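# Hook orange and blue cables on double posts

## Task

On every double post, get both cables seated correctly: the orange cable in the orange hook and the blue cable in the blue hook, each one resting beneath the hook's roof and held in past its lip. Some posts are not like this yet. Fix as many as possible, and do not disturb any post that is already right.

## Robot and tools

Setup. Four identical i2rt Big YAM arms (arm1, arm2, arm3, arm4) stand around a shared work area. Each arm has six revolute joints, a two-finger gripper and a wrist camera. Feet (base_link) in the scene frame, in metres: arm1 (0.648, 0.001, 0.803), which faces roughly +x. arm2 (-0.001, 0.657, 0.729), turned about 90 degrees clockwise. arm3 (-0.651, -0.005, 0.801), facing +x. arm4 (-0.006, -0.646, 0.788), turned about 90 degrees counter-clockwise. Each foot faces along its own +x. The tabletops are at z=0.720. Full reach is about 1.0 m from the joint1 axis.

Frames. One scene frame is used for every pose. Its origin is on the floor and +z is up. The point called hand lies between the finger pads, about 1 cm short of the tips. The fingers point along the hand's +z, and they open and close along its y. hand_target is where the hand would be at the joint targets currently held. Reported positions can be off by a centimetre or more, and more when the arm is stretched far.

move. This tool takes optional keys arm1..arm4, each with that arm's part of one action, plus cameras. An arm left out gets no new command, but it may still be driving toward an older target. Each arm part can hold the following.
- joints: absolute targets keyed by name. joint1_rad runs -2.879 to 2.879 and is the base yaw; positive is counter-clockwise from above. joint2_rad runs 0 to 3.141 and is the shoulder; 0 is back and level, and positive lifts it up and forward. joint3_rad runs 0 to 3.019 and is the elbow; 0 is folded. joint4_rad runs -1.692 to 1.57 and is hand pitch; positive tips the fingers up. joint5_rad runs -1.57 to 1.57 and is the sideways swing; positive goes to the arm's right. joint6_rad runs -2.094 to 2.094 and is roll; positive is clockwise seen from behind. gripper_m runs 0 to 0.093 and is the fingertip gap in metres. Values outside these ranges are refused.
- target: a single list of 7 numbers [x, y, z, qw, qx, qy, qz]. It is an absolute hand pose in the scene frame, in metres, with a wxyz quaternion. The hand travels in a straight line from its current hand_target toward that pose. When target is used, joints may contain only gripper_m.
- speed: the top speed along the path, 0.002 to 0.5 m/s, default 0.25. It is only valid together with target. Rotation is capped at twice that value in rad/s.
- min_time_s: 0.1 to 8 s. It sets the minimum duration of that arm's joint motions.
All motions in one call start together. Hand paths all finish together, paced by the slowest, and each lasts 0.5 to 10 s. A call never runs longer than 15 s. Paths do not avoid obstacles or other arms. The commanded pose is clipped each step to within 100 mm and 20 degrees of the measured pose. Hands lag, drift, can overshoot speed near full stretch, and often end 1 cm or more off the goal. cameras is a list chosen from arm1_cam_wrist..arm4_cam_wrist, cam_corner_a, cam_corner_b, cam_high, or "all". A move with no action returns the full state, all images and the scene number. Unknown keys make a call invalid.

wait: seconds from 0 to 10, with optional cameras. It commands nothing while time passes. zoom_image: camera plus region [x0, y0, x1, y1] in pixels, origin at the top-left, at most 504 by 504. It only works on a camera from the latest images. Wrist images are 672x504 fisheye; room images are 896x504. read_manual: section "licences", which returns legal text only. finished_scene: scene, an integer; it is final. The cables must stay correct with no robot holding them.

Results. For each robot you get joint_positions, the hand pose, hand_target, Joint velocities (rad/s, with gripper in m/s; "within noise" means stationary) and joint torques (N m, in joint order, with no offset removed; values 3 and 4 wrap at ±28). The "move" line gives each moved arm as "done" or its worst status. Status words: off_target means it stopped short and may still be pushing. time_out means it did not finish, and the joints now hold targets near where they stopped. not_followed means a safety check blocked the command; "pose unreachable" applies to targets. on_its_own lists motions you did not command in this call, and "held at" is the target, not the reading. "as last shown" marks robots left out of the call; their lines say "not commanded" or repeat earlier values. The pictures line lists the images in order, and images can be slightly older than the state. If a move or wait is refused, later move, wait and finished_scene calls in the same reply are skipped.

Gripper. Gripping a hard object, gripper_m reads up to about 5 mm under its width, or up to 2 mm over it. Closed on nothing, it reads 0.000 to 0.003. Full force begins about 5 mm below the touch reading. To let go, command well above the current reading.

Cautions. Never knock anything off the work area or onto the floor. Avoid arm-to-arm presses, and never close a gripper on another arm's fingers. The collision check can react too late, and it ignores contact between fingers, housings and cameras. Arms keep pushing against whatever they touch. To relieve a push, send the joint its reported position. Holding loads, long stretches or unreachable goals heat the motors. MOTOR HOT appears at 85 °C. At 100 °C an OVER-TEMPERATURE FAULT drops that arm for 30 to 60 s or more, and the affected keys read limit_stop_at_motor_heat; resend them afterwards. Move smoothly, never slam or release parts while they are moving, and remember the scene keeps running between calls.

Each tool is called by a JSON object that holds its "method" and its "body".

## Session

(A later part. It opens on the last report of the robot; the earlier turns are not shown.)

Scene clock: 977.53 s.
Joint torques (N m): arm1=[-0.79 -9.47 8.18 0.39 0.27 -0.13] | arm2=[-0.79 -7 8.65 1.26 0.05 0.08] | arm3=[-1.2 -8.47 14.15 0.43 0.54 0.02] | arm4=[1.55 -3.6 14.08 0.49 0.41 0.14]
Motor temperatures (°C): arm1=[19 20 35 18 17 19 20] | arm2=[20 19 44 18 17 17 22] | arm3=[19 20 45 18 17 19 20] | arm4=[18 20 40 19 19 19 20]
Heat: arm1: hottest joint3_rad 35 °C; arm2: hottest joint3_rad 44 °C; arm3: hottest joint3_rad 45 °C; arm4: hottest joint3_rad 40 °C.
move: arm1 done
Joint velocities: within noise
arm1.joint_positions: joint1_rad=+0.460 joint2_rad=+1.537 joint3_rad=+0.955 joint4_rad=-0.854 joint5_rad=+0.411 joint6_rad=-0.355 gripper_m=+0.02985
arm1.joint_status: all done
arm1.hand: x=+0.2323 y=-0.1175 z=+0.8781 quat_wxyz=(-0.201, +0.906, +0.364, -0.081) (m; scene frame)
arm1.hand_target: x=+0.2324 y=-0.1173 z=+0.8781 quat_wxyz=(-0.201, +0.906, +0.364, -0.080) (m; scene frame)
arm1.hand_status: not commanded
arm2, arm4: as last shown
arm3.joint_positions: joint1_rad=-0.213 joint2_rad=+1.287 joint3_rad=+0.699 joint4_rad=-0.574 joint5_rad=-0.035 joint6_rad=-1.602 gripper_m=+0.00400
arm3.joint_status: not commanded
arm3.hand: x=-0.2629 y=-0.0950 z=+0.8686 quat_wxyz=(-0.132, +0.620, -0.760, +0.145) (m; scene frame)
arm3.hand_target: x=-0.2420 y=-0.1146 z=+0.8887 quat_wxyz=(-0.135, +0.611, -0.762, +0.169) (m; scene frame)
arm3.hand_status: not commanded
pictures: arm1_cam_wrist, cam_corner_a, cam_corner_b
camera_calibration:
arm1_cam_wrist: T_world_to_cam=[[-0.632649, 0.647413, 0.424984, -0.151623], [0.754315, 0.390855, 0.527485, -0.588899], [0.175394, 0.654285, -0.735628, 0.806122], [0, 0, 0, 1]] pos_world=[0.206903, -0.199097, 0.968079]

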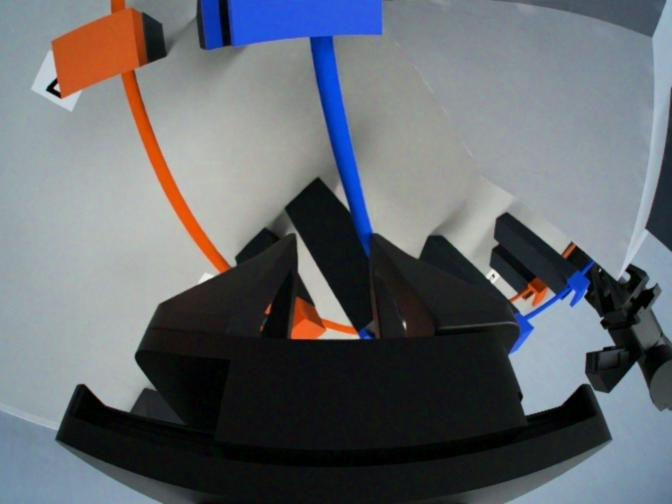

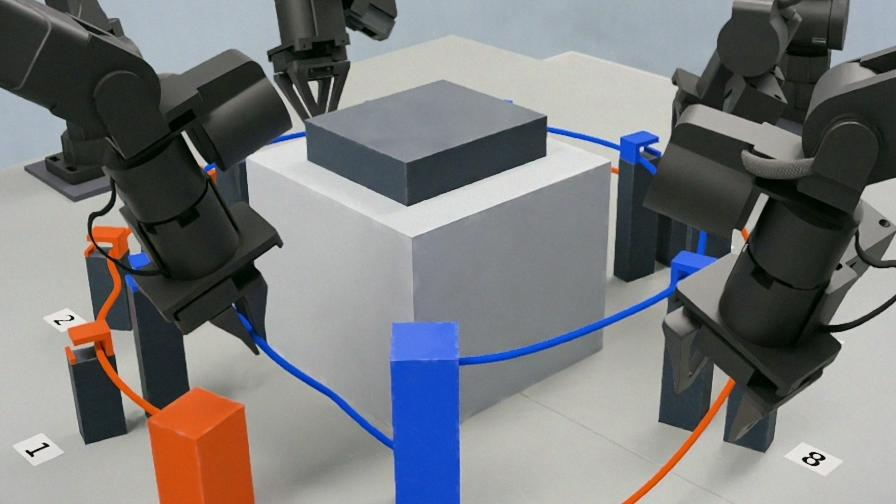

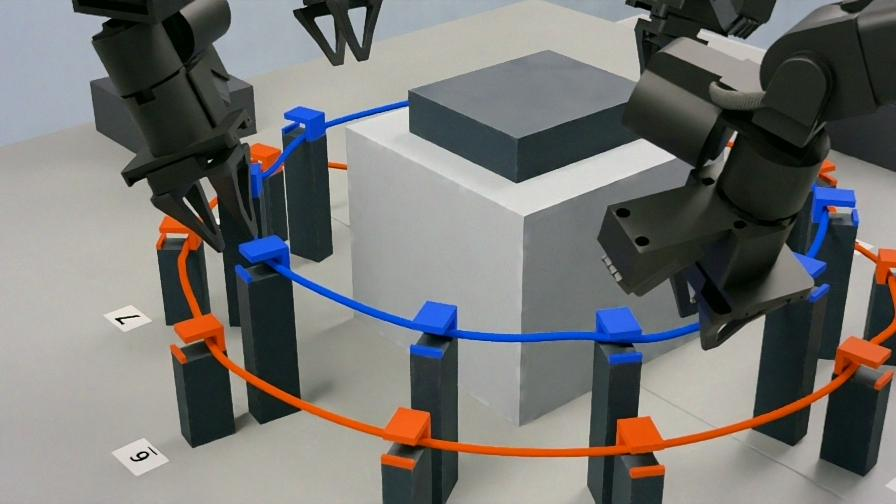

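{"method": "move", "body": {"arm1": {"joints": {"gripper_m": 0.045}}, "arm2": {"joints": {"gripper_m": 0.045}}, "cameras": []}}

{"method": "move", "body": {"arm1": {"target": [0.268, -0.154, 0.99, 0.2006, -0.9052, -0.3657, 0.0811], "speed": 0.12}, "arm2": {"target": [0.093, 0.304, 0.98, 0.0282, -0.1274, -0.9679, 0.2145], "speed": 0.12}, "cameras": ["arm1_cam_wrist", "arm2_cam_wrist", "cam_corner_a", "cam_corner_b"]}}

{"method": "zoom_image", "body": {"camera": "cam_corner_b", "region": [180, 90, 350, 300]}}

{"method": "zoom_image", "body": {"camera": "cam_corner_b", "region": [390, 280, 660, 400]}}

{"method": "zoom_image", "body": {"camera": "cam_corner_b", "region": [720, 110, 896, 320]}}

Scene clock: 985.53 s.
Joint torques (N m): arm1=[-0.85 -9.52 8.2 0.39 0.28 -0.13] | arm2=[-0.85 -7.18 8.66 1.22 0.05 0.08] | arm3=[-1.14 -8.35 14.13 0.43 0.54 0.03] | arm4=[1.61 -3.9 14.12 0.49 0.43 0.16]
Motor temperatures (°C): arm1=[19 21 35 18 17 19 20] | arm2=[20 19 43 18 17 17 21] | arm3=[19 20 47 18 17 19 20] | arm4=[18 20 40 19 19 19 20]
Heat: arm1: hottest joint3_rad 35 °C; arm2: hottest joint3_rad 43 °C; arm3: hottest joint3_rad 47 °C; arm4: hottest joint3_rad 40 °C.
move: arm1 done; arm2 done
Joint velocities: within noise
arm1.joint_positions: joint1_rad=+0.460 joint2_rad=+1.537 joint3_rad=+0.955 joint4_rad=-0.854 joint5_rad=+0.411 joint6_rad=-0.355 gripper_m=+0.04485
arm1.joint_status: all done
arm1.hand: x=+0.2323 y=-0.1175 z=+0.8781 quat_wxyz=(-0.201, +0.906, +0.364, -0.081) (m; scene frame)
arm1.hand_target: x=+0.2324 y=-0.1173 z=+0.8781 quat_wxyz=(-0.201, +0.906, +0.364, -0.080) (m; scene frame)
arm1.hand_status: not commanded
arm2.joint_positions: joint1_rad=+0.339 joint2_rad=+1.274 joint3_rad=+0.877 joint4_rad=-0.856 joint5_rad=+0.244 joint6_rad=-1.038 gripper_m=+0.04483
arm2.joint_status: all done
arm2.hand: x=+0.0806 y=+0.2599 z=+0.8681 quat_wxyz=(+0.040, -0.129, -0.971, +0.197) (m; scene frame)
arm2.hand_target: x=+0.0812 y=+0.2597 z=+0.8685 quat_wxyz=(+0.038, -0.129, -0.971, +0.197) (m; scene frame)
arm2.hand_status: not commanded
arm3, arm4: as last shown
pictures: none
No camera images: "cameras" was empty.

Scene clock: 987.33 s.
Joint torques (N m): arm1=[-0.26 -8.53 12.96 -0.23 0.41 -0.04] | arm2=[0.03 -4.72 12.81 0.94 0.32 0.12] | arm3=[-1.14 -8.53 14.17 0.44 0.53 0.02] | arm4=[1.61 -3.84 14.16 0.42 0.42 0.16]
Motor temperatures (°C): arm1=[19 21 35 18 17 19 20] | arm2=[20 19 43 18 17 17 21] | arm3=[19 20 48 18 17 19 20] | arm4=[18 20 40 19 19 19 20]
Heat: arm1: hottest joint3_rad 35 °C; arm2: hottest joint3_rad 43 °C; arm3: hottest joint3_rad 48 °C; arm4: hottest joint3_rad 40 °C.
move: arm1 off_target; arm2 off_target
Joint velocities: within noise
arm1.joint_positions: joint1_rad=+0.575 joint2_rad=+1.385 joint3_rad=+1.074 joint4_rad=-1.206 joint5_rad=+0.420 joint6_rad=-0.238 gripper_m=+0.04493
arm1.joint_status: not commanded
arm1.hand: x=+0.2769 y=-0.1458 z=+0.9735 quat_wxyz=(-0.202, +0.904, +0.372, -0.064) (m; scene frame)
arm1.hand_target: x=+0.2684 y=-0.1538 z=+0.9901 quat_wxyz=(-0.200, +0.905, +0.366, -0.081) (m; scene frame)
arm1.hand_status: off_target (0.020 m and 2.0 deg from the pose sent, 0.123 m and 0.2 deg at the start)
arm2.joint_positions: joint1_rad=+0.409 joint2_rad=+1.075 joint3_rad=+0.969 joint4_rad=-1.163 joint5_rad=+0.260 joint6_rad=-0.977 gripper_m=+0.04491
arm2.joint_status: not commanded
arm2.hand: x=+0.0859 y=+0.3139 z=+0.9579 quat_wxyz=(+0.038, -0.126, -0.972, +0.196) (m; scene frame)
arm2.hand_target: x=+0.0927 y=+0.3047 z=+0.9798 quat_wxyz=(+0.028, -0.127, -0.968, +0.215) (m; scene frame)
arm2.hand_status: off_target (0.025 m and 2.5 deg from the pose sent, 0.121 m and 2.5 deg at the start)
arm3: as last shown
arm4.joint_positions: joint1_rad=+0.470 joint2_rad=+0.927 joint3_rad=+0.515 joint4_rad=-0.811 joint5_rad=+0.209 joint6_rad=+2.030 gripper_m=+0.04989
arm4.joint_status: not commanded
arm4.hand: x=-0.1005 y=-0.3768 z=+0.8759 quat_wxyz=(-0.016, -0.014, -0.981, -0.193) (m; scene frame)
arm4.hand_target: x=-0.1117 y=-0.3626 z=+0.8999 quat_wxyz=(-0.003, -0.017, -0.976, -0.216) (m; scene frame)
arm4.hand_status: not commanded
pictures: arm1_cam_wrist, arm2_cam_wrist, cam_corner_a, cam_corner_b
camera_calibration:
arm1_cam_wrist: T_world_to_cam=[[-0.650784, 0.635685, 0.415193, -0.132897], [0.734383, 0.388167, 0.556784, -0.685293], [0.192775, 0.667256, -0.719449, 0.868296], [0, 0, 0, 1]] pos_world=[0.249395, -0.228887, 1.06143]
arm2_cam_wrist: T_world_to_cam=[[-0.210036, -0.895469, 0.392454, -0.0809374], [-0.7197, 0.413302, 0.557865, -0.598912], [-0.661753, -0.165277, -0.731277, 0.934578], [0, 0, 0, 1]] pos_world=[0.170423, 0.329519, 1.04931]

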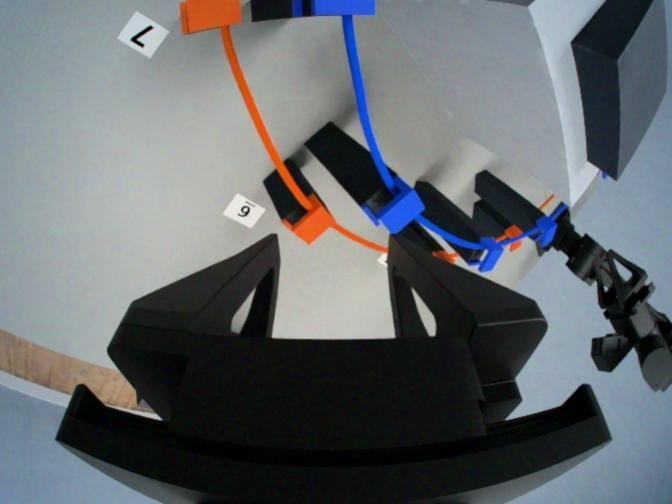

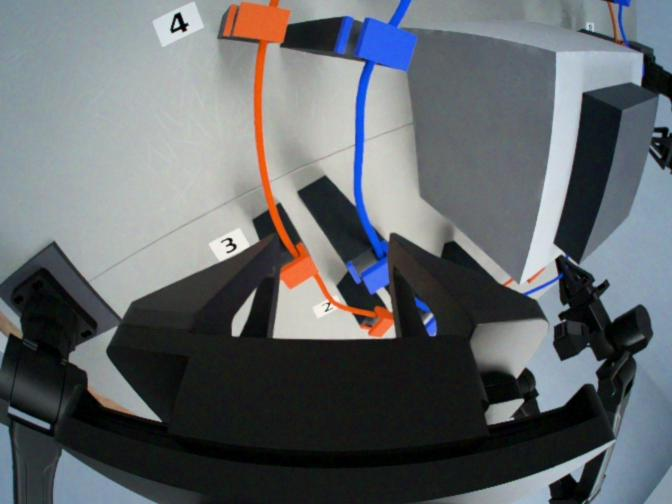

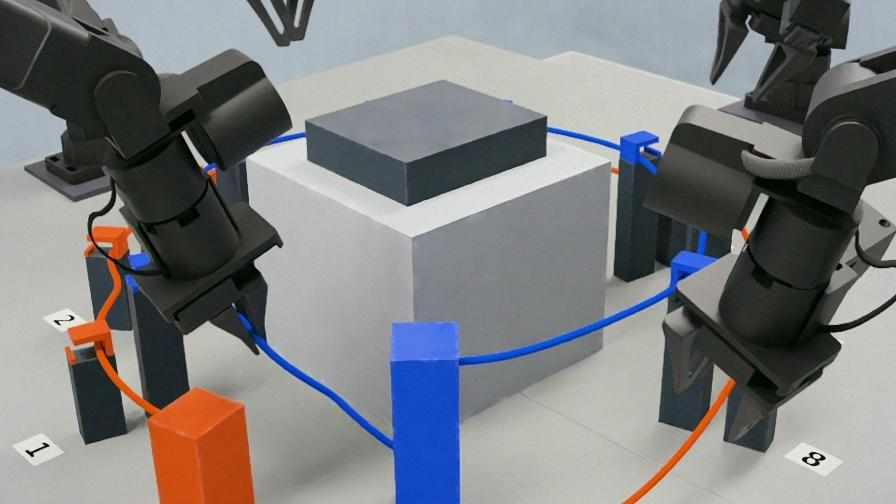

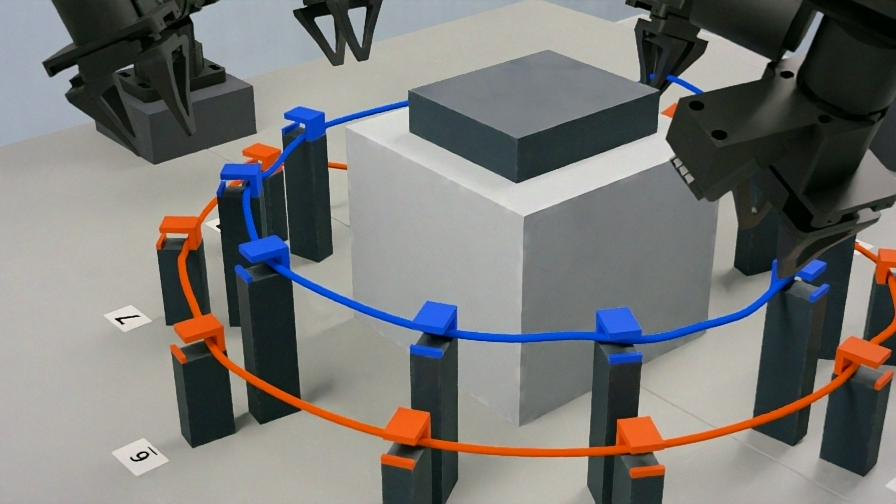

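Scaled by 2.400 from the camera's 896x504 image, which has a finer 1280x720 frame.

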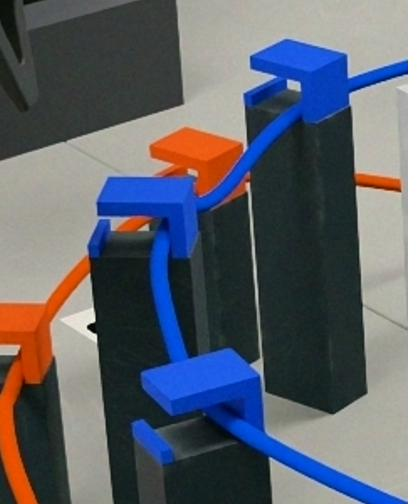

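Scaled by 1.867 from the camera's 896x504 image, which has a finer 1280x720 frame.

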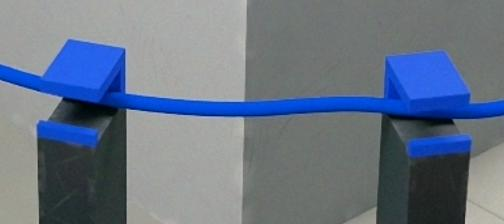

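Scaled by 2.400 from the camera's 896x504 image, which has a finer 1280x720 frame.

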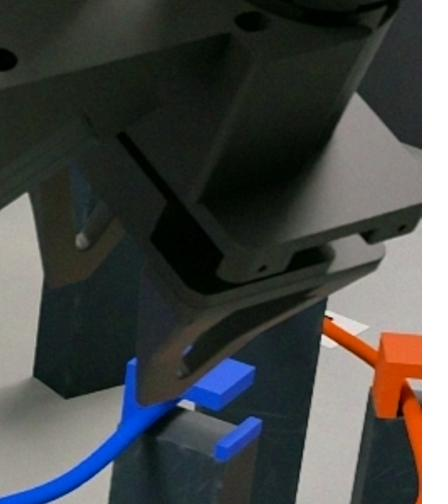

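{"method": "move", "body": {"arm3": {"joints": {"joint1_rad": -0.213, "joint2_rad": 1.287, "joint3_rad": 0.699, "joint4_rad": -0.574, "joint5_rad": -0.035, "joint6_rad": -1.602}}, "cameras": []}}

{"method": "move", "body": {"arm3": {"joints": {"gripper_m": 0.05}}, "arm2": {"target": [0.1, 0.36, 1.02, 0.0282, -0.1274, -0.9679, 0.2145], "speed": 0.15}, "cameras": ["arm3_cam_wrist", "cam_corner_a", "cam_corner_b"]}}

Scene clock: 991.83 s.
Joint torques (N m): arm1=[-0.26 -8.53 12.94 -0.28 0.41 -0.02] | arm2=[-0.15 -4.72 12.75 0.91 0.32 0.17] | arm3=[0.91 -9.47 9.1 0.64 0.07 0.16] | arm4=[1.79 -3.72 14.19 0.43 0.42 0.16]
Motor temperatures (°C): arm1=[19 21 36 18 17 19 20] | arm2=[20 19 44 18 17 17 21] | arm3=[19 20 48 18 17 19 20] | arm4=[18 20 40 19 19 19 20]
Heat: arm1: hottest joint3_rad 36 °C; arm2: hottest joint3_rad 44 °C; arm3: hottest joint3_rad 48 °C; arm4: hottest joint3_rad 40 °C.
move: arm3 done
Joint velocities: within noise
arm1.joint_positions: joint1_rad=+0.575 joint2_rad=+1.385 joint3_rad=+1.074 joint4_rad=-1.207 joint5_rad=+0.420 joint6_rad=-0.237 gripper_m=+0.04493
arm1.joint_status: not commanded
arm1.hand: x=+0.2770 y=-0.1457 z=+0.9735 quat_wxyz=(-0.202, +0.904, +0.371, -0.064) (m; scene frame)
arm1.hand_target: x=+0.2685 y=-0.1537 z=+0.9901 quat_wxyz=(-0.200, +0.905, +0.366, -0.081) (m; scene frame)
arm1.hand_status: not commanded
arm2, arm4: as last shown
arm2.joint_positions: joint1_rad=+0.409 joint2_rad=+1.075 joint3_rad=+0.969 joint4_rad=-1.163 joint5_rad=+0.260 joint6_rad=-0.976 gripper_m=+0.04491
arm3.joint_positions: joint1_rad=-0.213 joint2_rad=+1.287 joint3_rad=+0.699 joint4_rad=-0.574 joint5_rad=-0.039 joint6_rad=-1.602 gripper_m=+0.00400
arm3.joint_status: all done
arm3.hand: x=-0.2628 y=-0.0944 z=+0.8687 quat_wxyz=(-0.133, +0.620, -0.760, +0.144) (m; scene frame)
arm3.hand_target: x=-0.2630 y=-0.0952 z=+0.8687 quat_wxyz=(-0.132, +0.619, -0.760, +0.145) (m; scene frame)
arm3.hand_status: not commanded
pictures: none
No camera images: "cameras" was empty.

Scene clock: 993.20 s.
Joint torques (N m): arm1=[-0.26 -8.53 12.96 -0.27 0.41 -0.02] | arm2=[-0.09 -2.84 12.81 0.87 0.36 0.13] | arm3=[0.85 -9.41 9.06 0.65 0 0.16] | arm4=[1.73 -3.78 14.13 0.46 0.42 0.16]
Motor temperatures (°C): arm1=[19 21 36 18 17 19 20] | arm2=[20 19 44 18 17 17 21] | arm3=[19 20 48 18 17 19 20] | arm4=[18 20 41 19 19 19 20]
Heat: arm1: hottest joint3_rad 36 °C; arm2: hottest joint3_rad 44 °C; arm3: hottest joint3_rad 48 °C; arm4: hottest joint3_rad 41 °C.
move: arm2 off_target; arm3 done
Joint velocities: within noise
arm1, arm4: as last shown
arm2.joint_positions: joint1_rad=+0.517 joint2_rad=+0.949 joint3_rad=+1.000 joint4_rad=-1.346 joint5_rad=+0.295 joint6_rad=-0.871 gripper_m=+0.04491
arm2.joint_status: not commanded
arm2.hand: x=+0.0936 y=+0.3672 z=+0.9990 quat_wxyz=(+0.039, -0.125, -0.971, +0.198) (m; scene frame)
arm2.hand_target: x=+0.0996 y=+0.3606 z=+1.0198 quat_wxyz=(+0.028, -0.127, -0.968, +0.215) (m; scene frame)
arm2.hand_status: off_target (0.023 m and 2.3 deg from the pose sent, 0.079 m and 2.4 deg at the start)
arm3.joint_positions: joint1_rad=-0.213 joint2_rad=+1.287 joint3_rad=+0.699 joint4_rad=-0.574 joint5_rad=-0.037 joint6_rad=-1.602 gripper_m=+0.04990
arm3.joint_status: all done
arm3.hand: x=-0.2629 y=-0.0947 z=+0.8687 quat_wxyz=(-0.133, +0.620, -0.760, +0.144) (m; scene frame)
arm3.hand_target: x=-0.2630 y=-0.0952 z=+0.8687 quat_wxyz=(-0.132, +0.619, -0.760, +0.145) (m; scene frame)
arm3.hand_status: not commanded
pictures: arm3_cam_wrist, cam_corner_a, cam_corner_b
camera_calibration:
arm3_cam_wrist: T_world_to_cam=[[0.900426, -0.195524, 0.388592, -0.120249], [-0.388051, -0.764737, 0.514387, -0.617336], [0.196596, -0.613961, -0.764462, 0.78311], [0, 0, 0, 1]] pos_world=[-0.285239, -0.014812, 0.962935]

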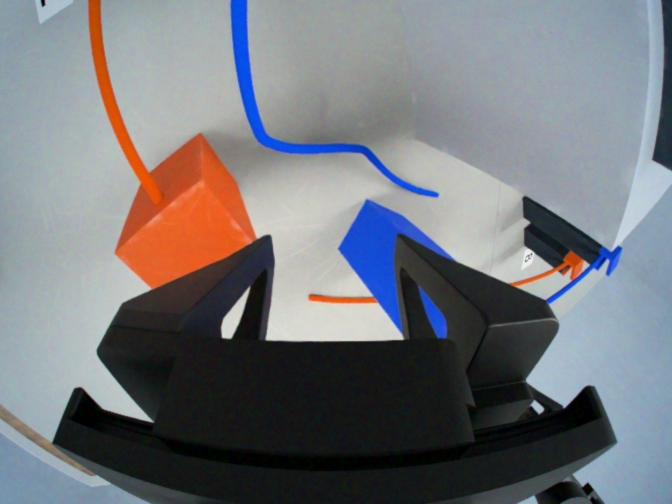

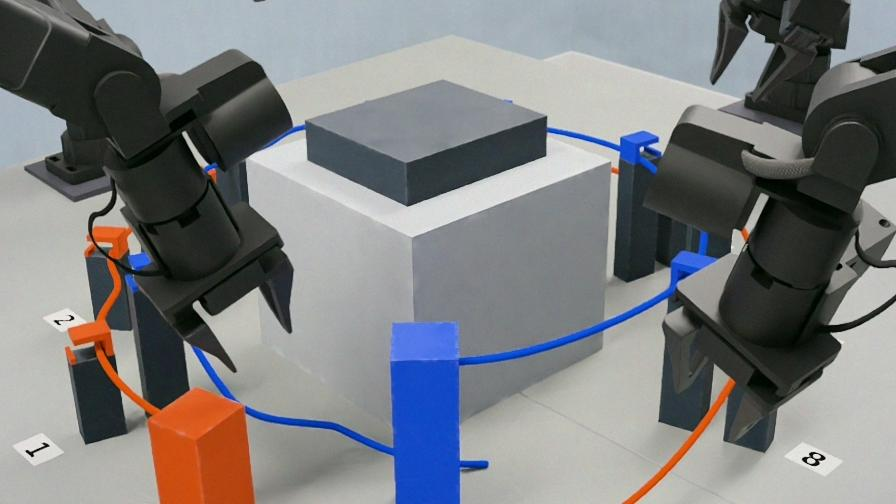

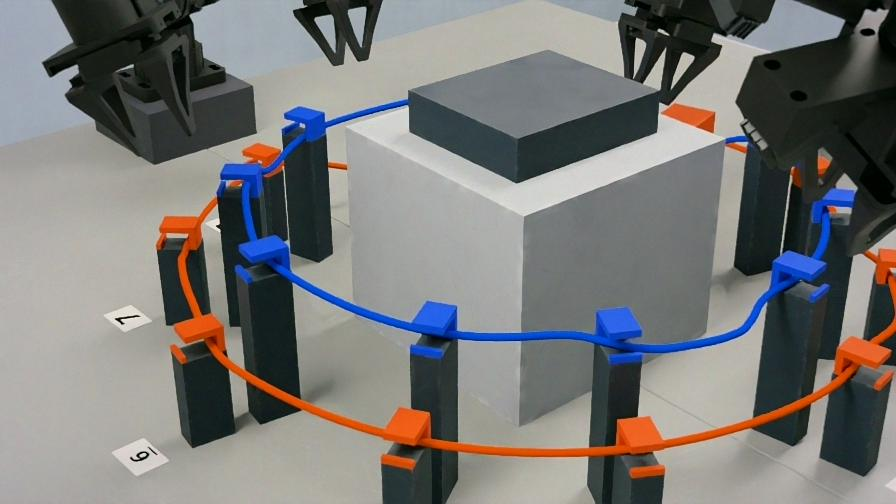

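{"method": "move", "body": {"arm3": {"target": [-0.32, -0.085, 1.0, -0.1355, 0.6112, -0.7614, 0.1688], "speed": 0.2}, "arm4": {"target": [-0.1, -0.43, 1.02, 0.0038, 0.017, 0.9762, 0.2164], "speed": 0.2}, "arm2": {"target": [0.1, 0.41, 1.05, 0.0282, -0.1274, -0.9679, 0.2145], "speed": 0.2}, "cameras": ["cam_corner_a", "cam_corner_b", "cam_high"]}}

{"method": "zoom_image", "body": {"camera": "cam_corner_b", "region": [150, 90, 340, 280]}}

{"method": "zoom_image", "body": {"camera": "cam_corner_b", "region": [150, 230, 330, 400]}}

{"method": "zoom_image", "body": {"camera": "cam_corner_b", "region": [380, 290, 500, 490]}}

{"method": "zoom_image", "body": {"camera": "cam_corner_b", "region": [570, 290, 700, 490]}}

{"method": "zoom_image", "body": {"camera": "cam_corner_b", "region": [730, 100, 896, 420]}}

{"method": "zoom_image", "body": {"camera": "cam_corner_a", "region": [50, 110, 290, 400]}}

{"method": "zoom_image", "body": {"camera": "cam_corner_a", "region": [600, 110, 820, 330]}}

{"method": "zoom_image", "body": {"camera": "cam_corner_a", "region": [640, 230, 820, 420]}}

Scene clock: 1006.43 s.
Joint torques (N m): arm1=[-0.26 -8.53 12.94 -0.27 0.41 -0.02] | arm2=[-0.32 -1.79 12.7 0.84 0.36 0.16] | arm3=[1.2 -5.95 15.06 0.27 0.04 0.28] | arm4=[1.67 -0.62 15.32 0.44 0.14 0.16]
Motor temperatures (°C): arm1=[19 21 38 18 17 19 20] | arm2=[20 19 43 18 17 17 21] | arm3=[19 20 47 18 17 19 20] | arm4=[18 20 41 19 19 19 20]
Heat: arm1: hottest joint3_rad 38 °C; arm2: hottest joint3_rad 43 °C; arm3: hottest joint3_rad 47 °C; arm4: hottest joint3_rad 41 °C.
move: arm2 off_target; arm3 off_target; arm4 off_target
Joint velocities: within noise
arm1: as last shown
arm2.joint_positions: joint1_rad=+0.625 joint2_rad=+0.860 joint3_rad=+1.032 joint4_rad=-1.508 joint5_rad=+0.327 joint6_rad=-0.761 gripper_m=+0.04491
arm2.joint_status: not commanded
arm2.hand: x=+0.0945 y=+0.4141 z=+1.0277 quat_wxyz=(+0.043, -0.125, -0.971, +0.197) (m; scene frame)
arm2.hand_target: x=+0.0994 y=+0.4105 z=+1.0496 quat_wxyz=(+0.028, -0.127, -0.968, +0.214) (m; scene frame)
arm2.hand_status: off_target (0.023 m and 2.7 deg from the pose sent, 0.067 m and 2.3 deg at the start)
arm3.joint_positions: joint1_rad=-0.213 joint2_rad=+0.930 joint3_rad=+0.750 joint4_rad=-0.984 joint5_rad=-0.011 joint6_rad=-1.602 gripper_m=+0.04990
arm3.joint_status: not commanded
arm3.hand: x=-0.3338 y=-0.0820 z=+0.9748 quat_wxyz=(-0.122, +0.618, -0.762, +0.151) (m; scene frame)
arm3.hand_target: x=-0.3209 y=-0.0848 z=+0.9999 quat_wxyz=(-0.136, +0.611, -0.761, +0.169) (m; scene frame)
arm3.hand_status: off_target (0.029 m and 2.7 deg from the pose sent, 0.144 m and 3.0 deg at the start)
arm4.joint_positions: joint1_rad=+0.559 joint2_rad=+0.642 joint3_rad=+0.714 joint4_rad=-1.305 joint5_rad=+0.217 joint6_rad=+2.083 gripper_m=+0.04989
arm4.joint_status: not commanded
arm4.hand: x=-0.0909 y=-0.4356 z=+0.9944 quat_wxyz=(-0.008, +0.004, -0.981, -0.192) (m; scene frame)
arm4.hand_target: x=-0.0986 y=-0.4300 z=+1.0194 quat_wxyz=(+0.009, +0.001, -0.977, -0.212) (m; scene frame)
arm4.hand_status: off_target (0.028 m and 3.7 deg from the pose sent, 0.154 m and 3.1 deg at the start; a joint's target at an end of its range on 32 of 48 steps)
pictures: cam_corner_a, cam_corner_b, cam_high

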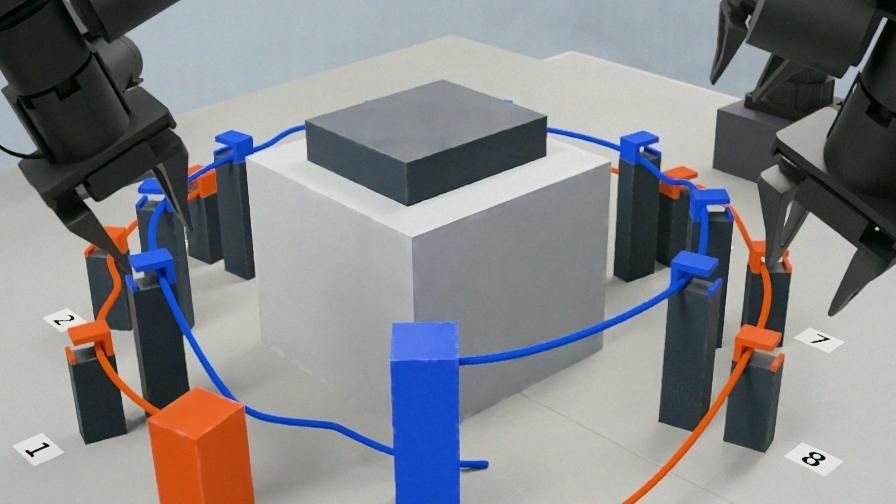

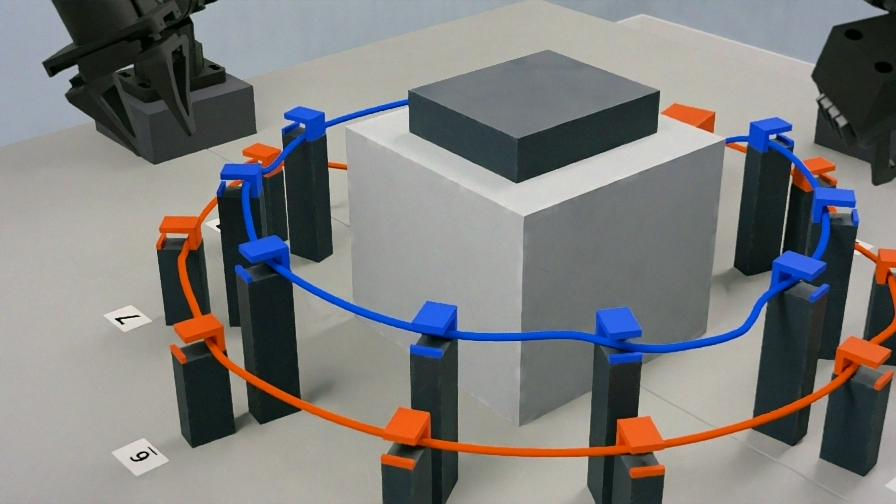

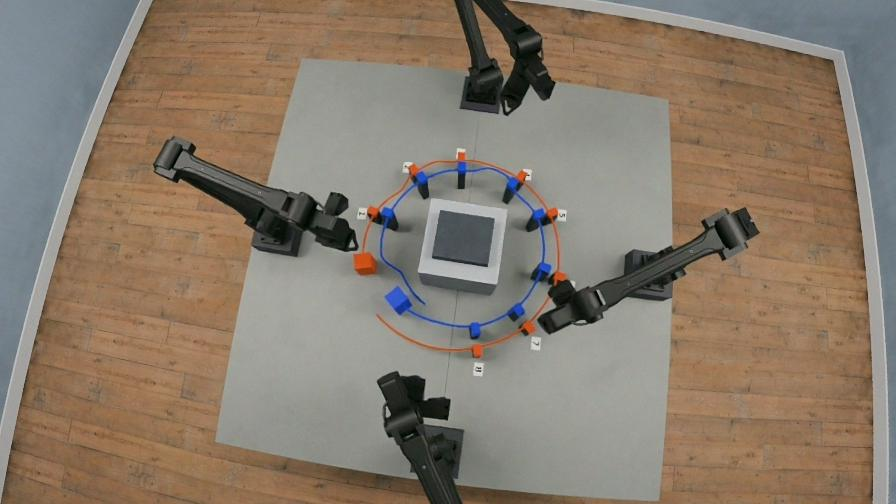

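Scaled by 2.653 from the camera's 896x504 image, which has a finer 1280x720 frame.

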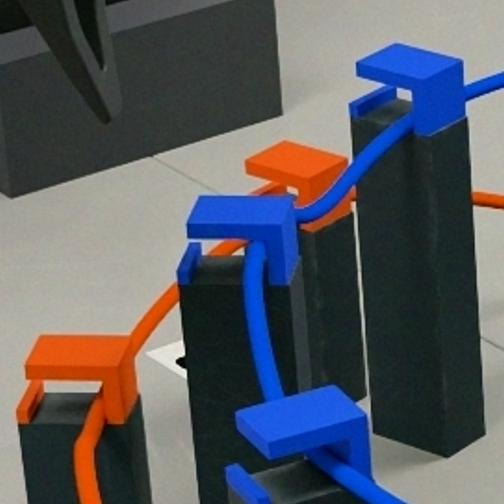

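Scaled by 2.800 from the camera's 896x504 image, which has a finer 1280x720 frame.

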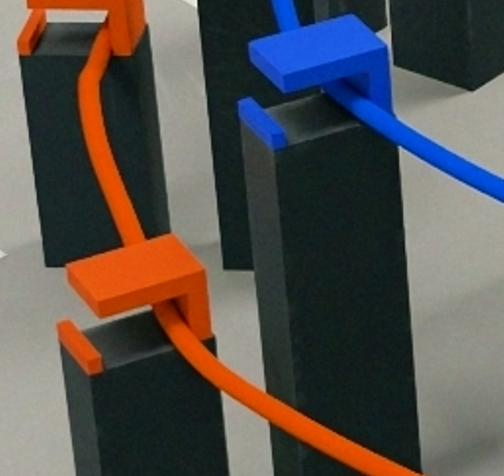

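Scaled by 2.520 from the camera's 896x504 image, which has a finer 1280x720 frame.

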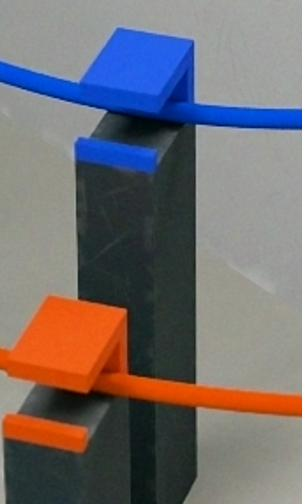

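Scaled by 2.520 from the camera's 896x504 image, which has a finer 1280x720 frame.

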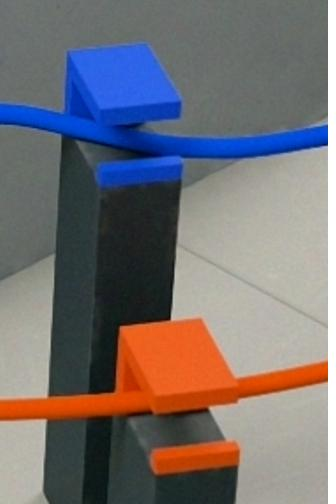

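Scaled by 1.575 from the camera's 896x504 image, which has a finer 1280x720 frame.

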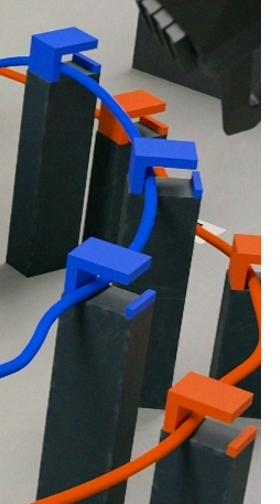

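Scaled by 1.738 from the camera's 896x504 image, which has a finer 1280x720 frame.

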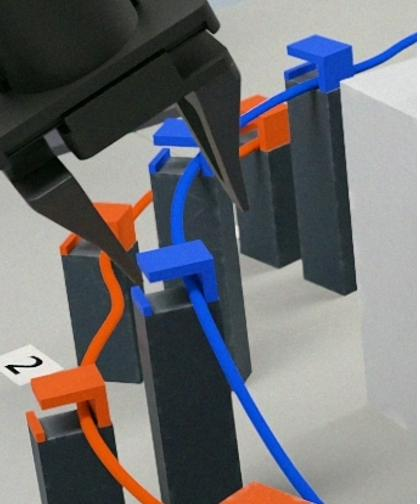

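Scaled by 2.291 from the camera's 896x504 image, which has a finer 1280x720 frame.

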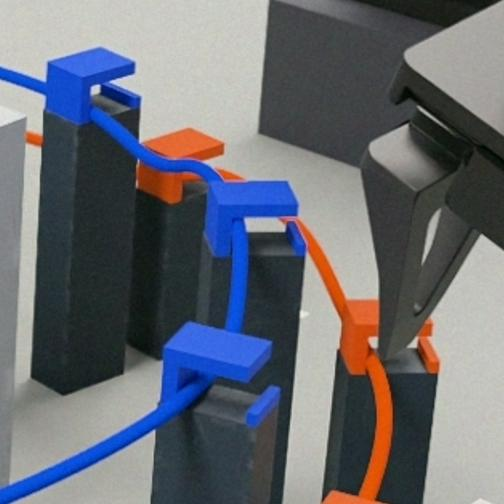

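Scaled by 2.653 from the camera's 896x504 image, which has a finer 1280x720 frame.

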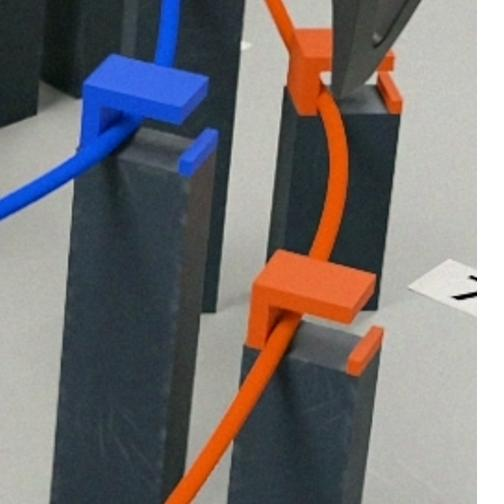

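{"method": "zoom_image", "body": {"camera": "cam_corner_b", "region": [830, 220, 896, 310]}}

{"method": "zoom_image", "body": {"camera": "cam_corner_a", "region": [60, 200, 200, 350]}}

Scaled by 5.600 from the camera's 896x504 image, which has a finer 1280x720 frame.

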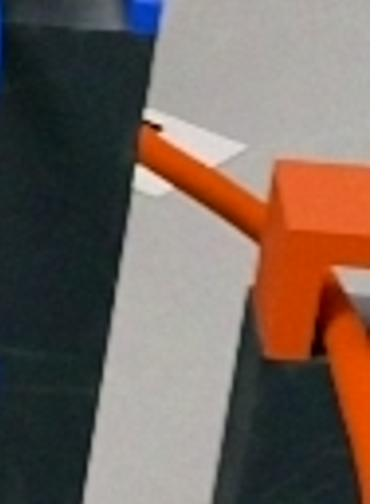

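Scaled by 3.360 from the camera's 896x504 image, which has a finer 1280x720 frame.

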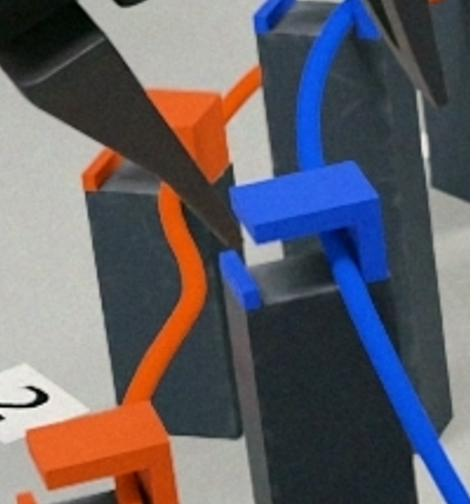

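All 16 hooks now hold their cables, the arms aren't touching anything, and nothing is gripped. I'm ending scene 2.

{"method": "finished_scene", "body": {"scene": 2}}

The scene is finished: the task was done.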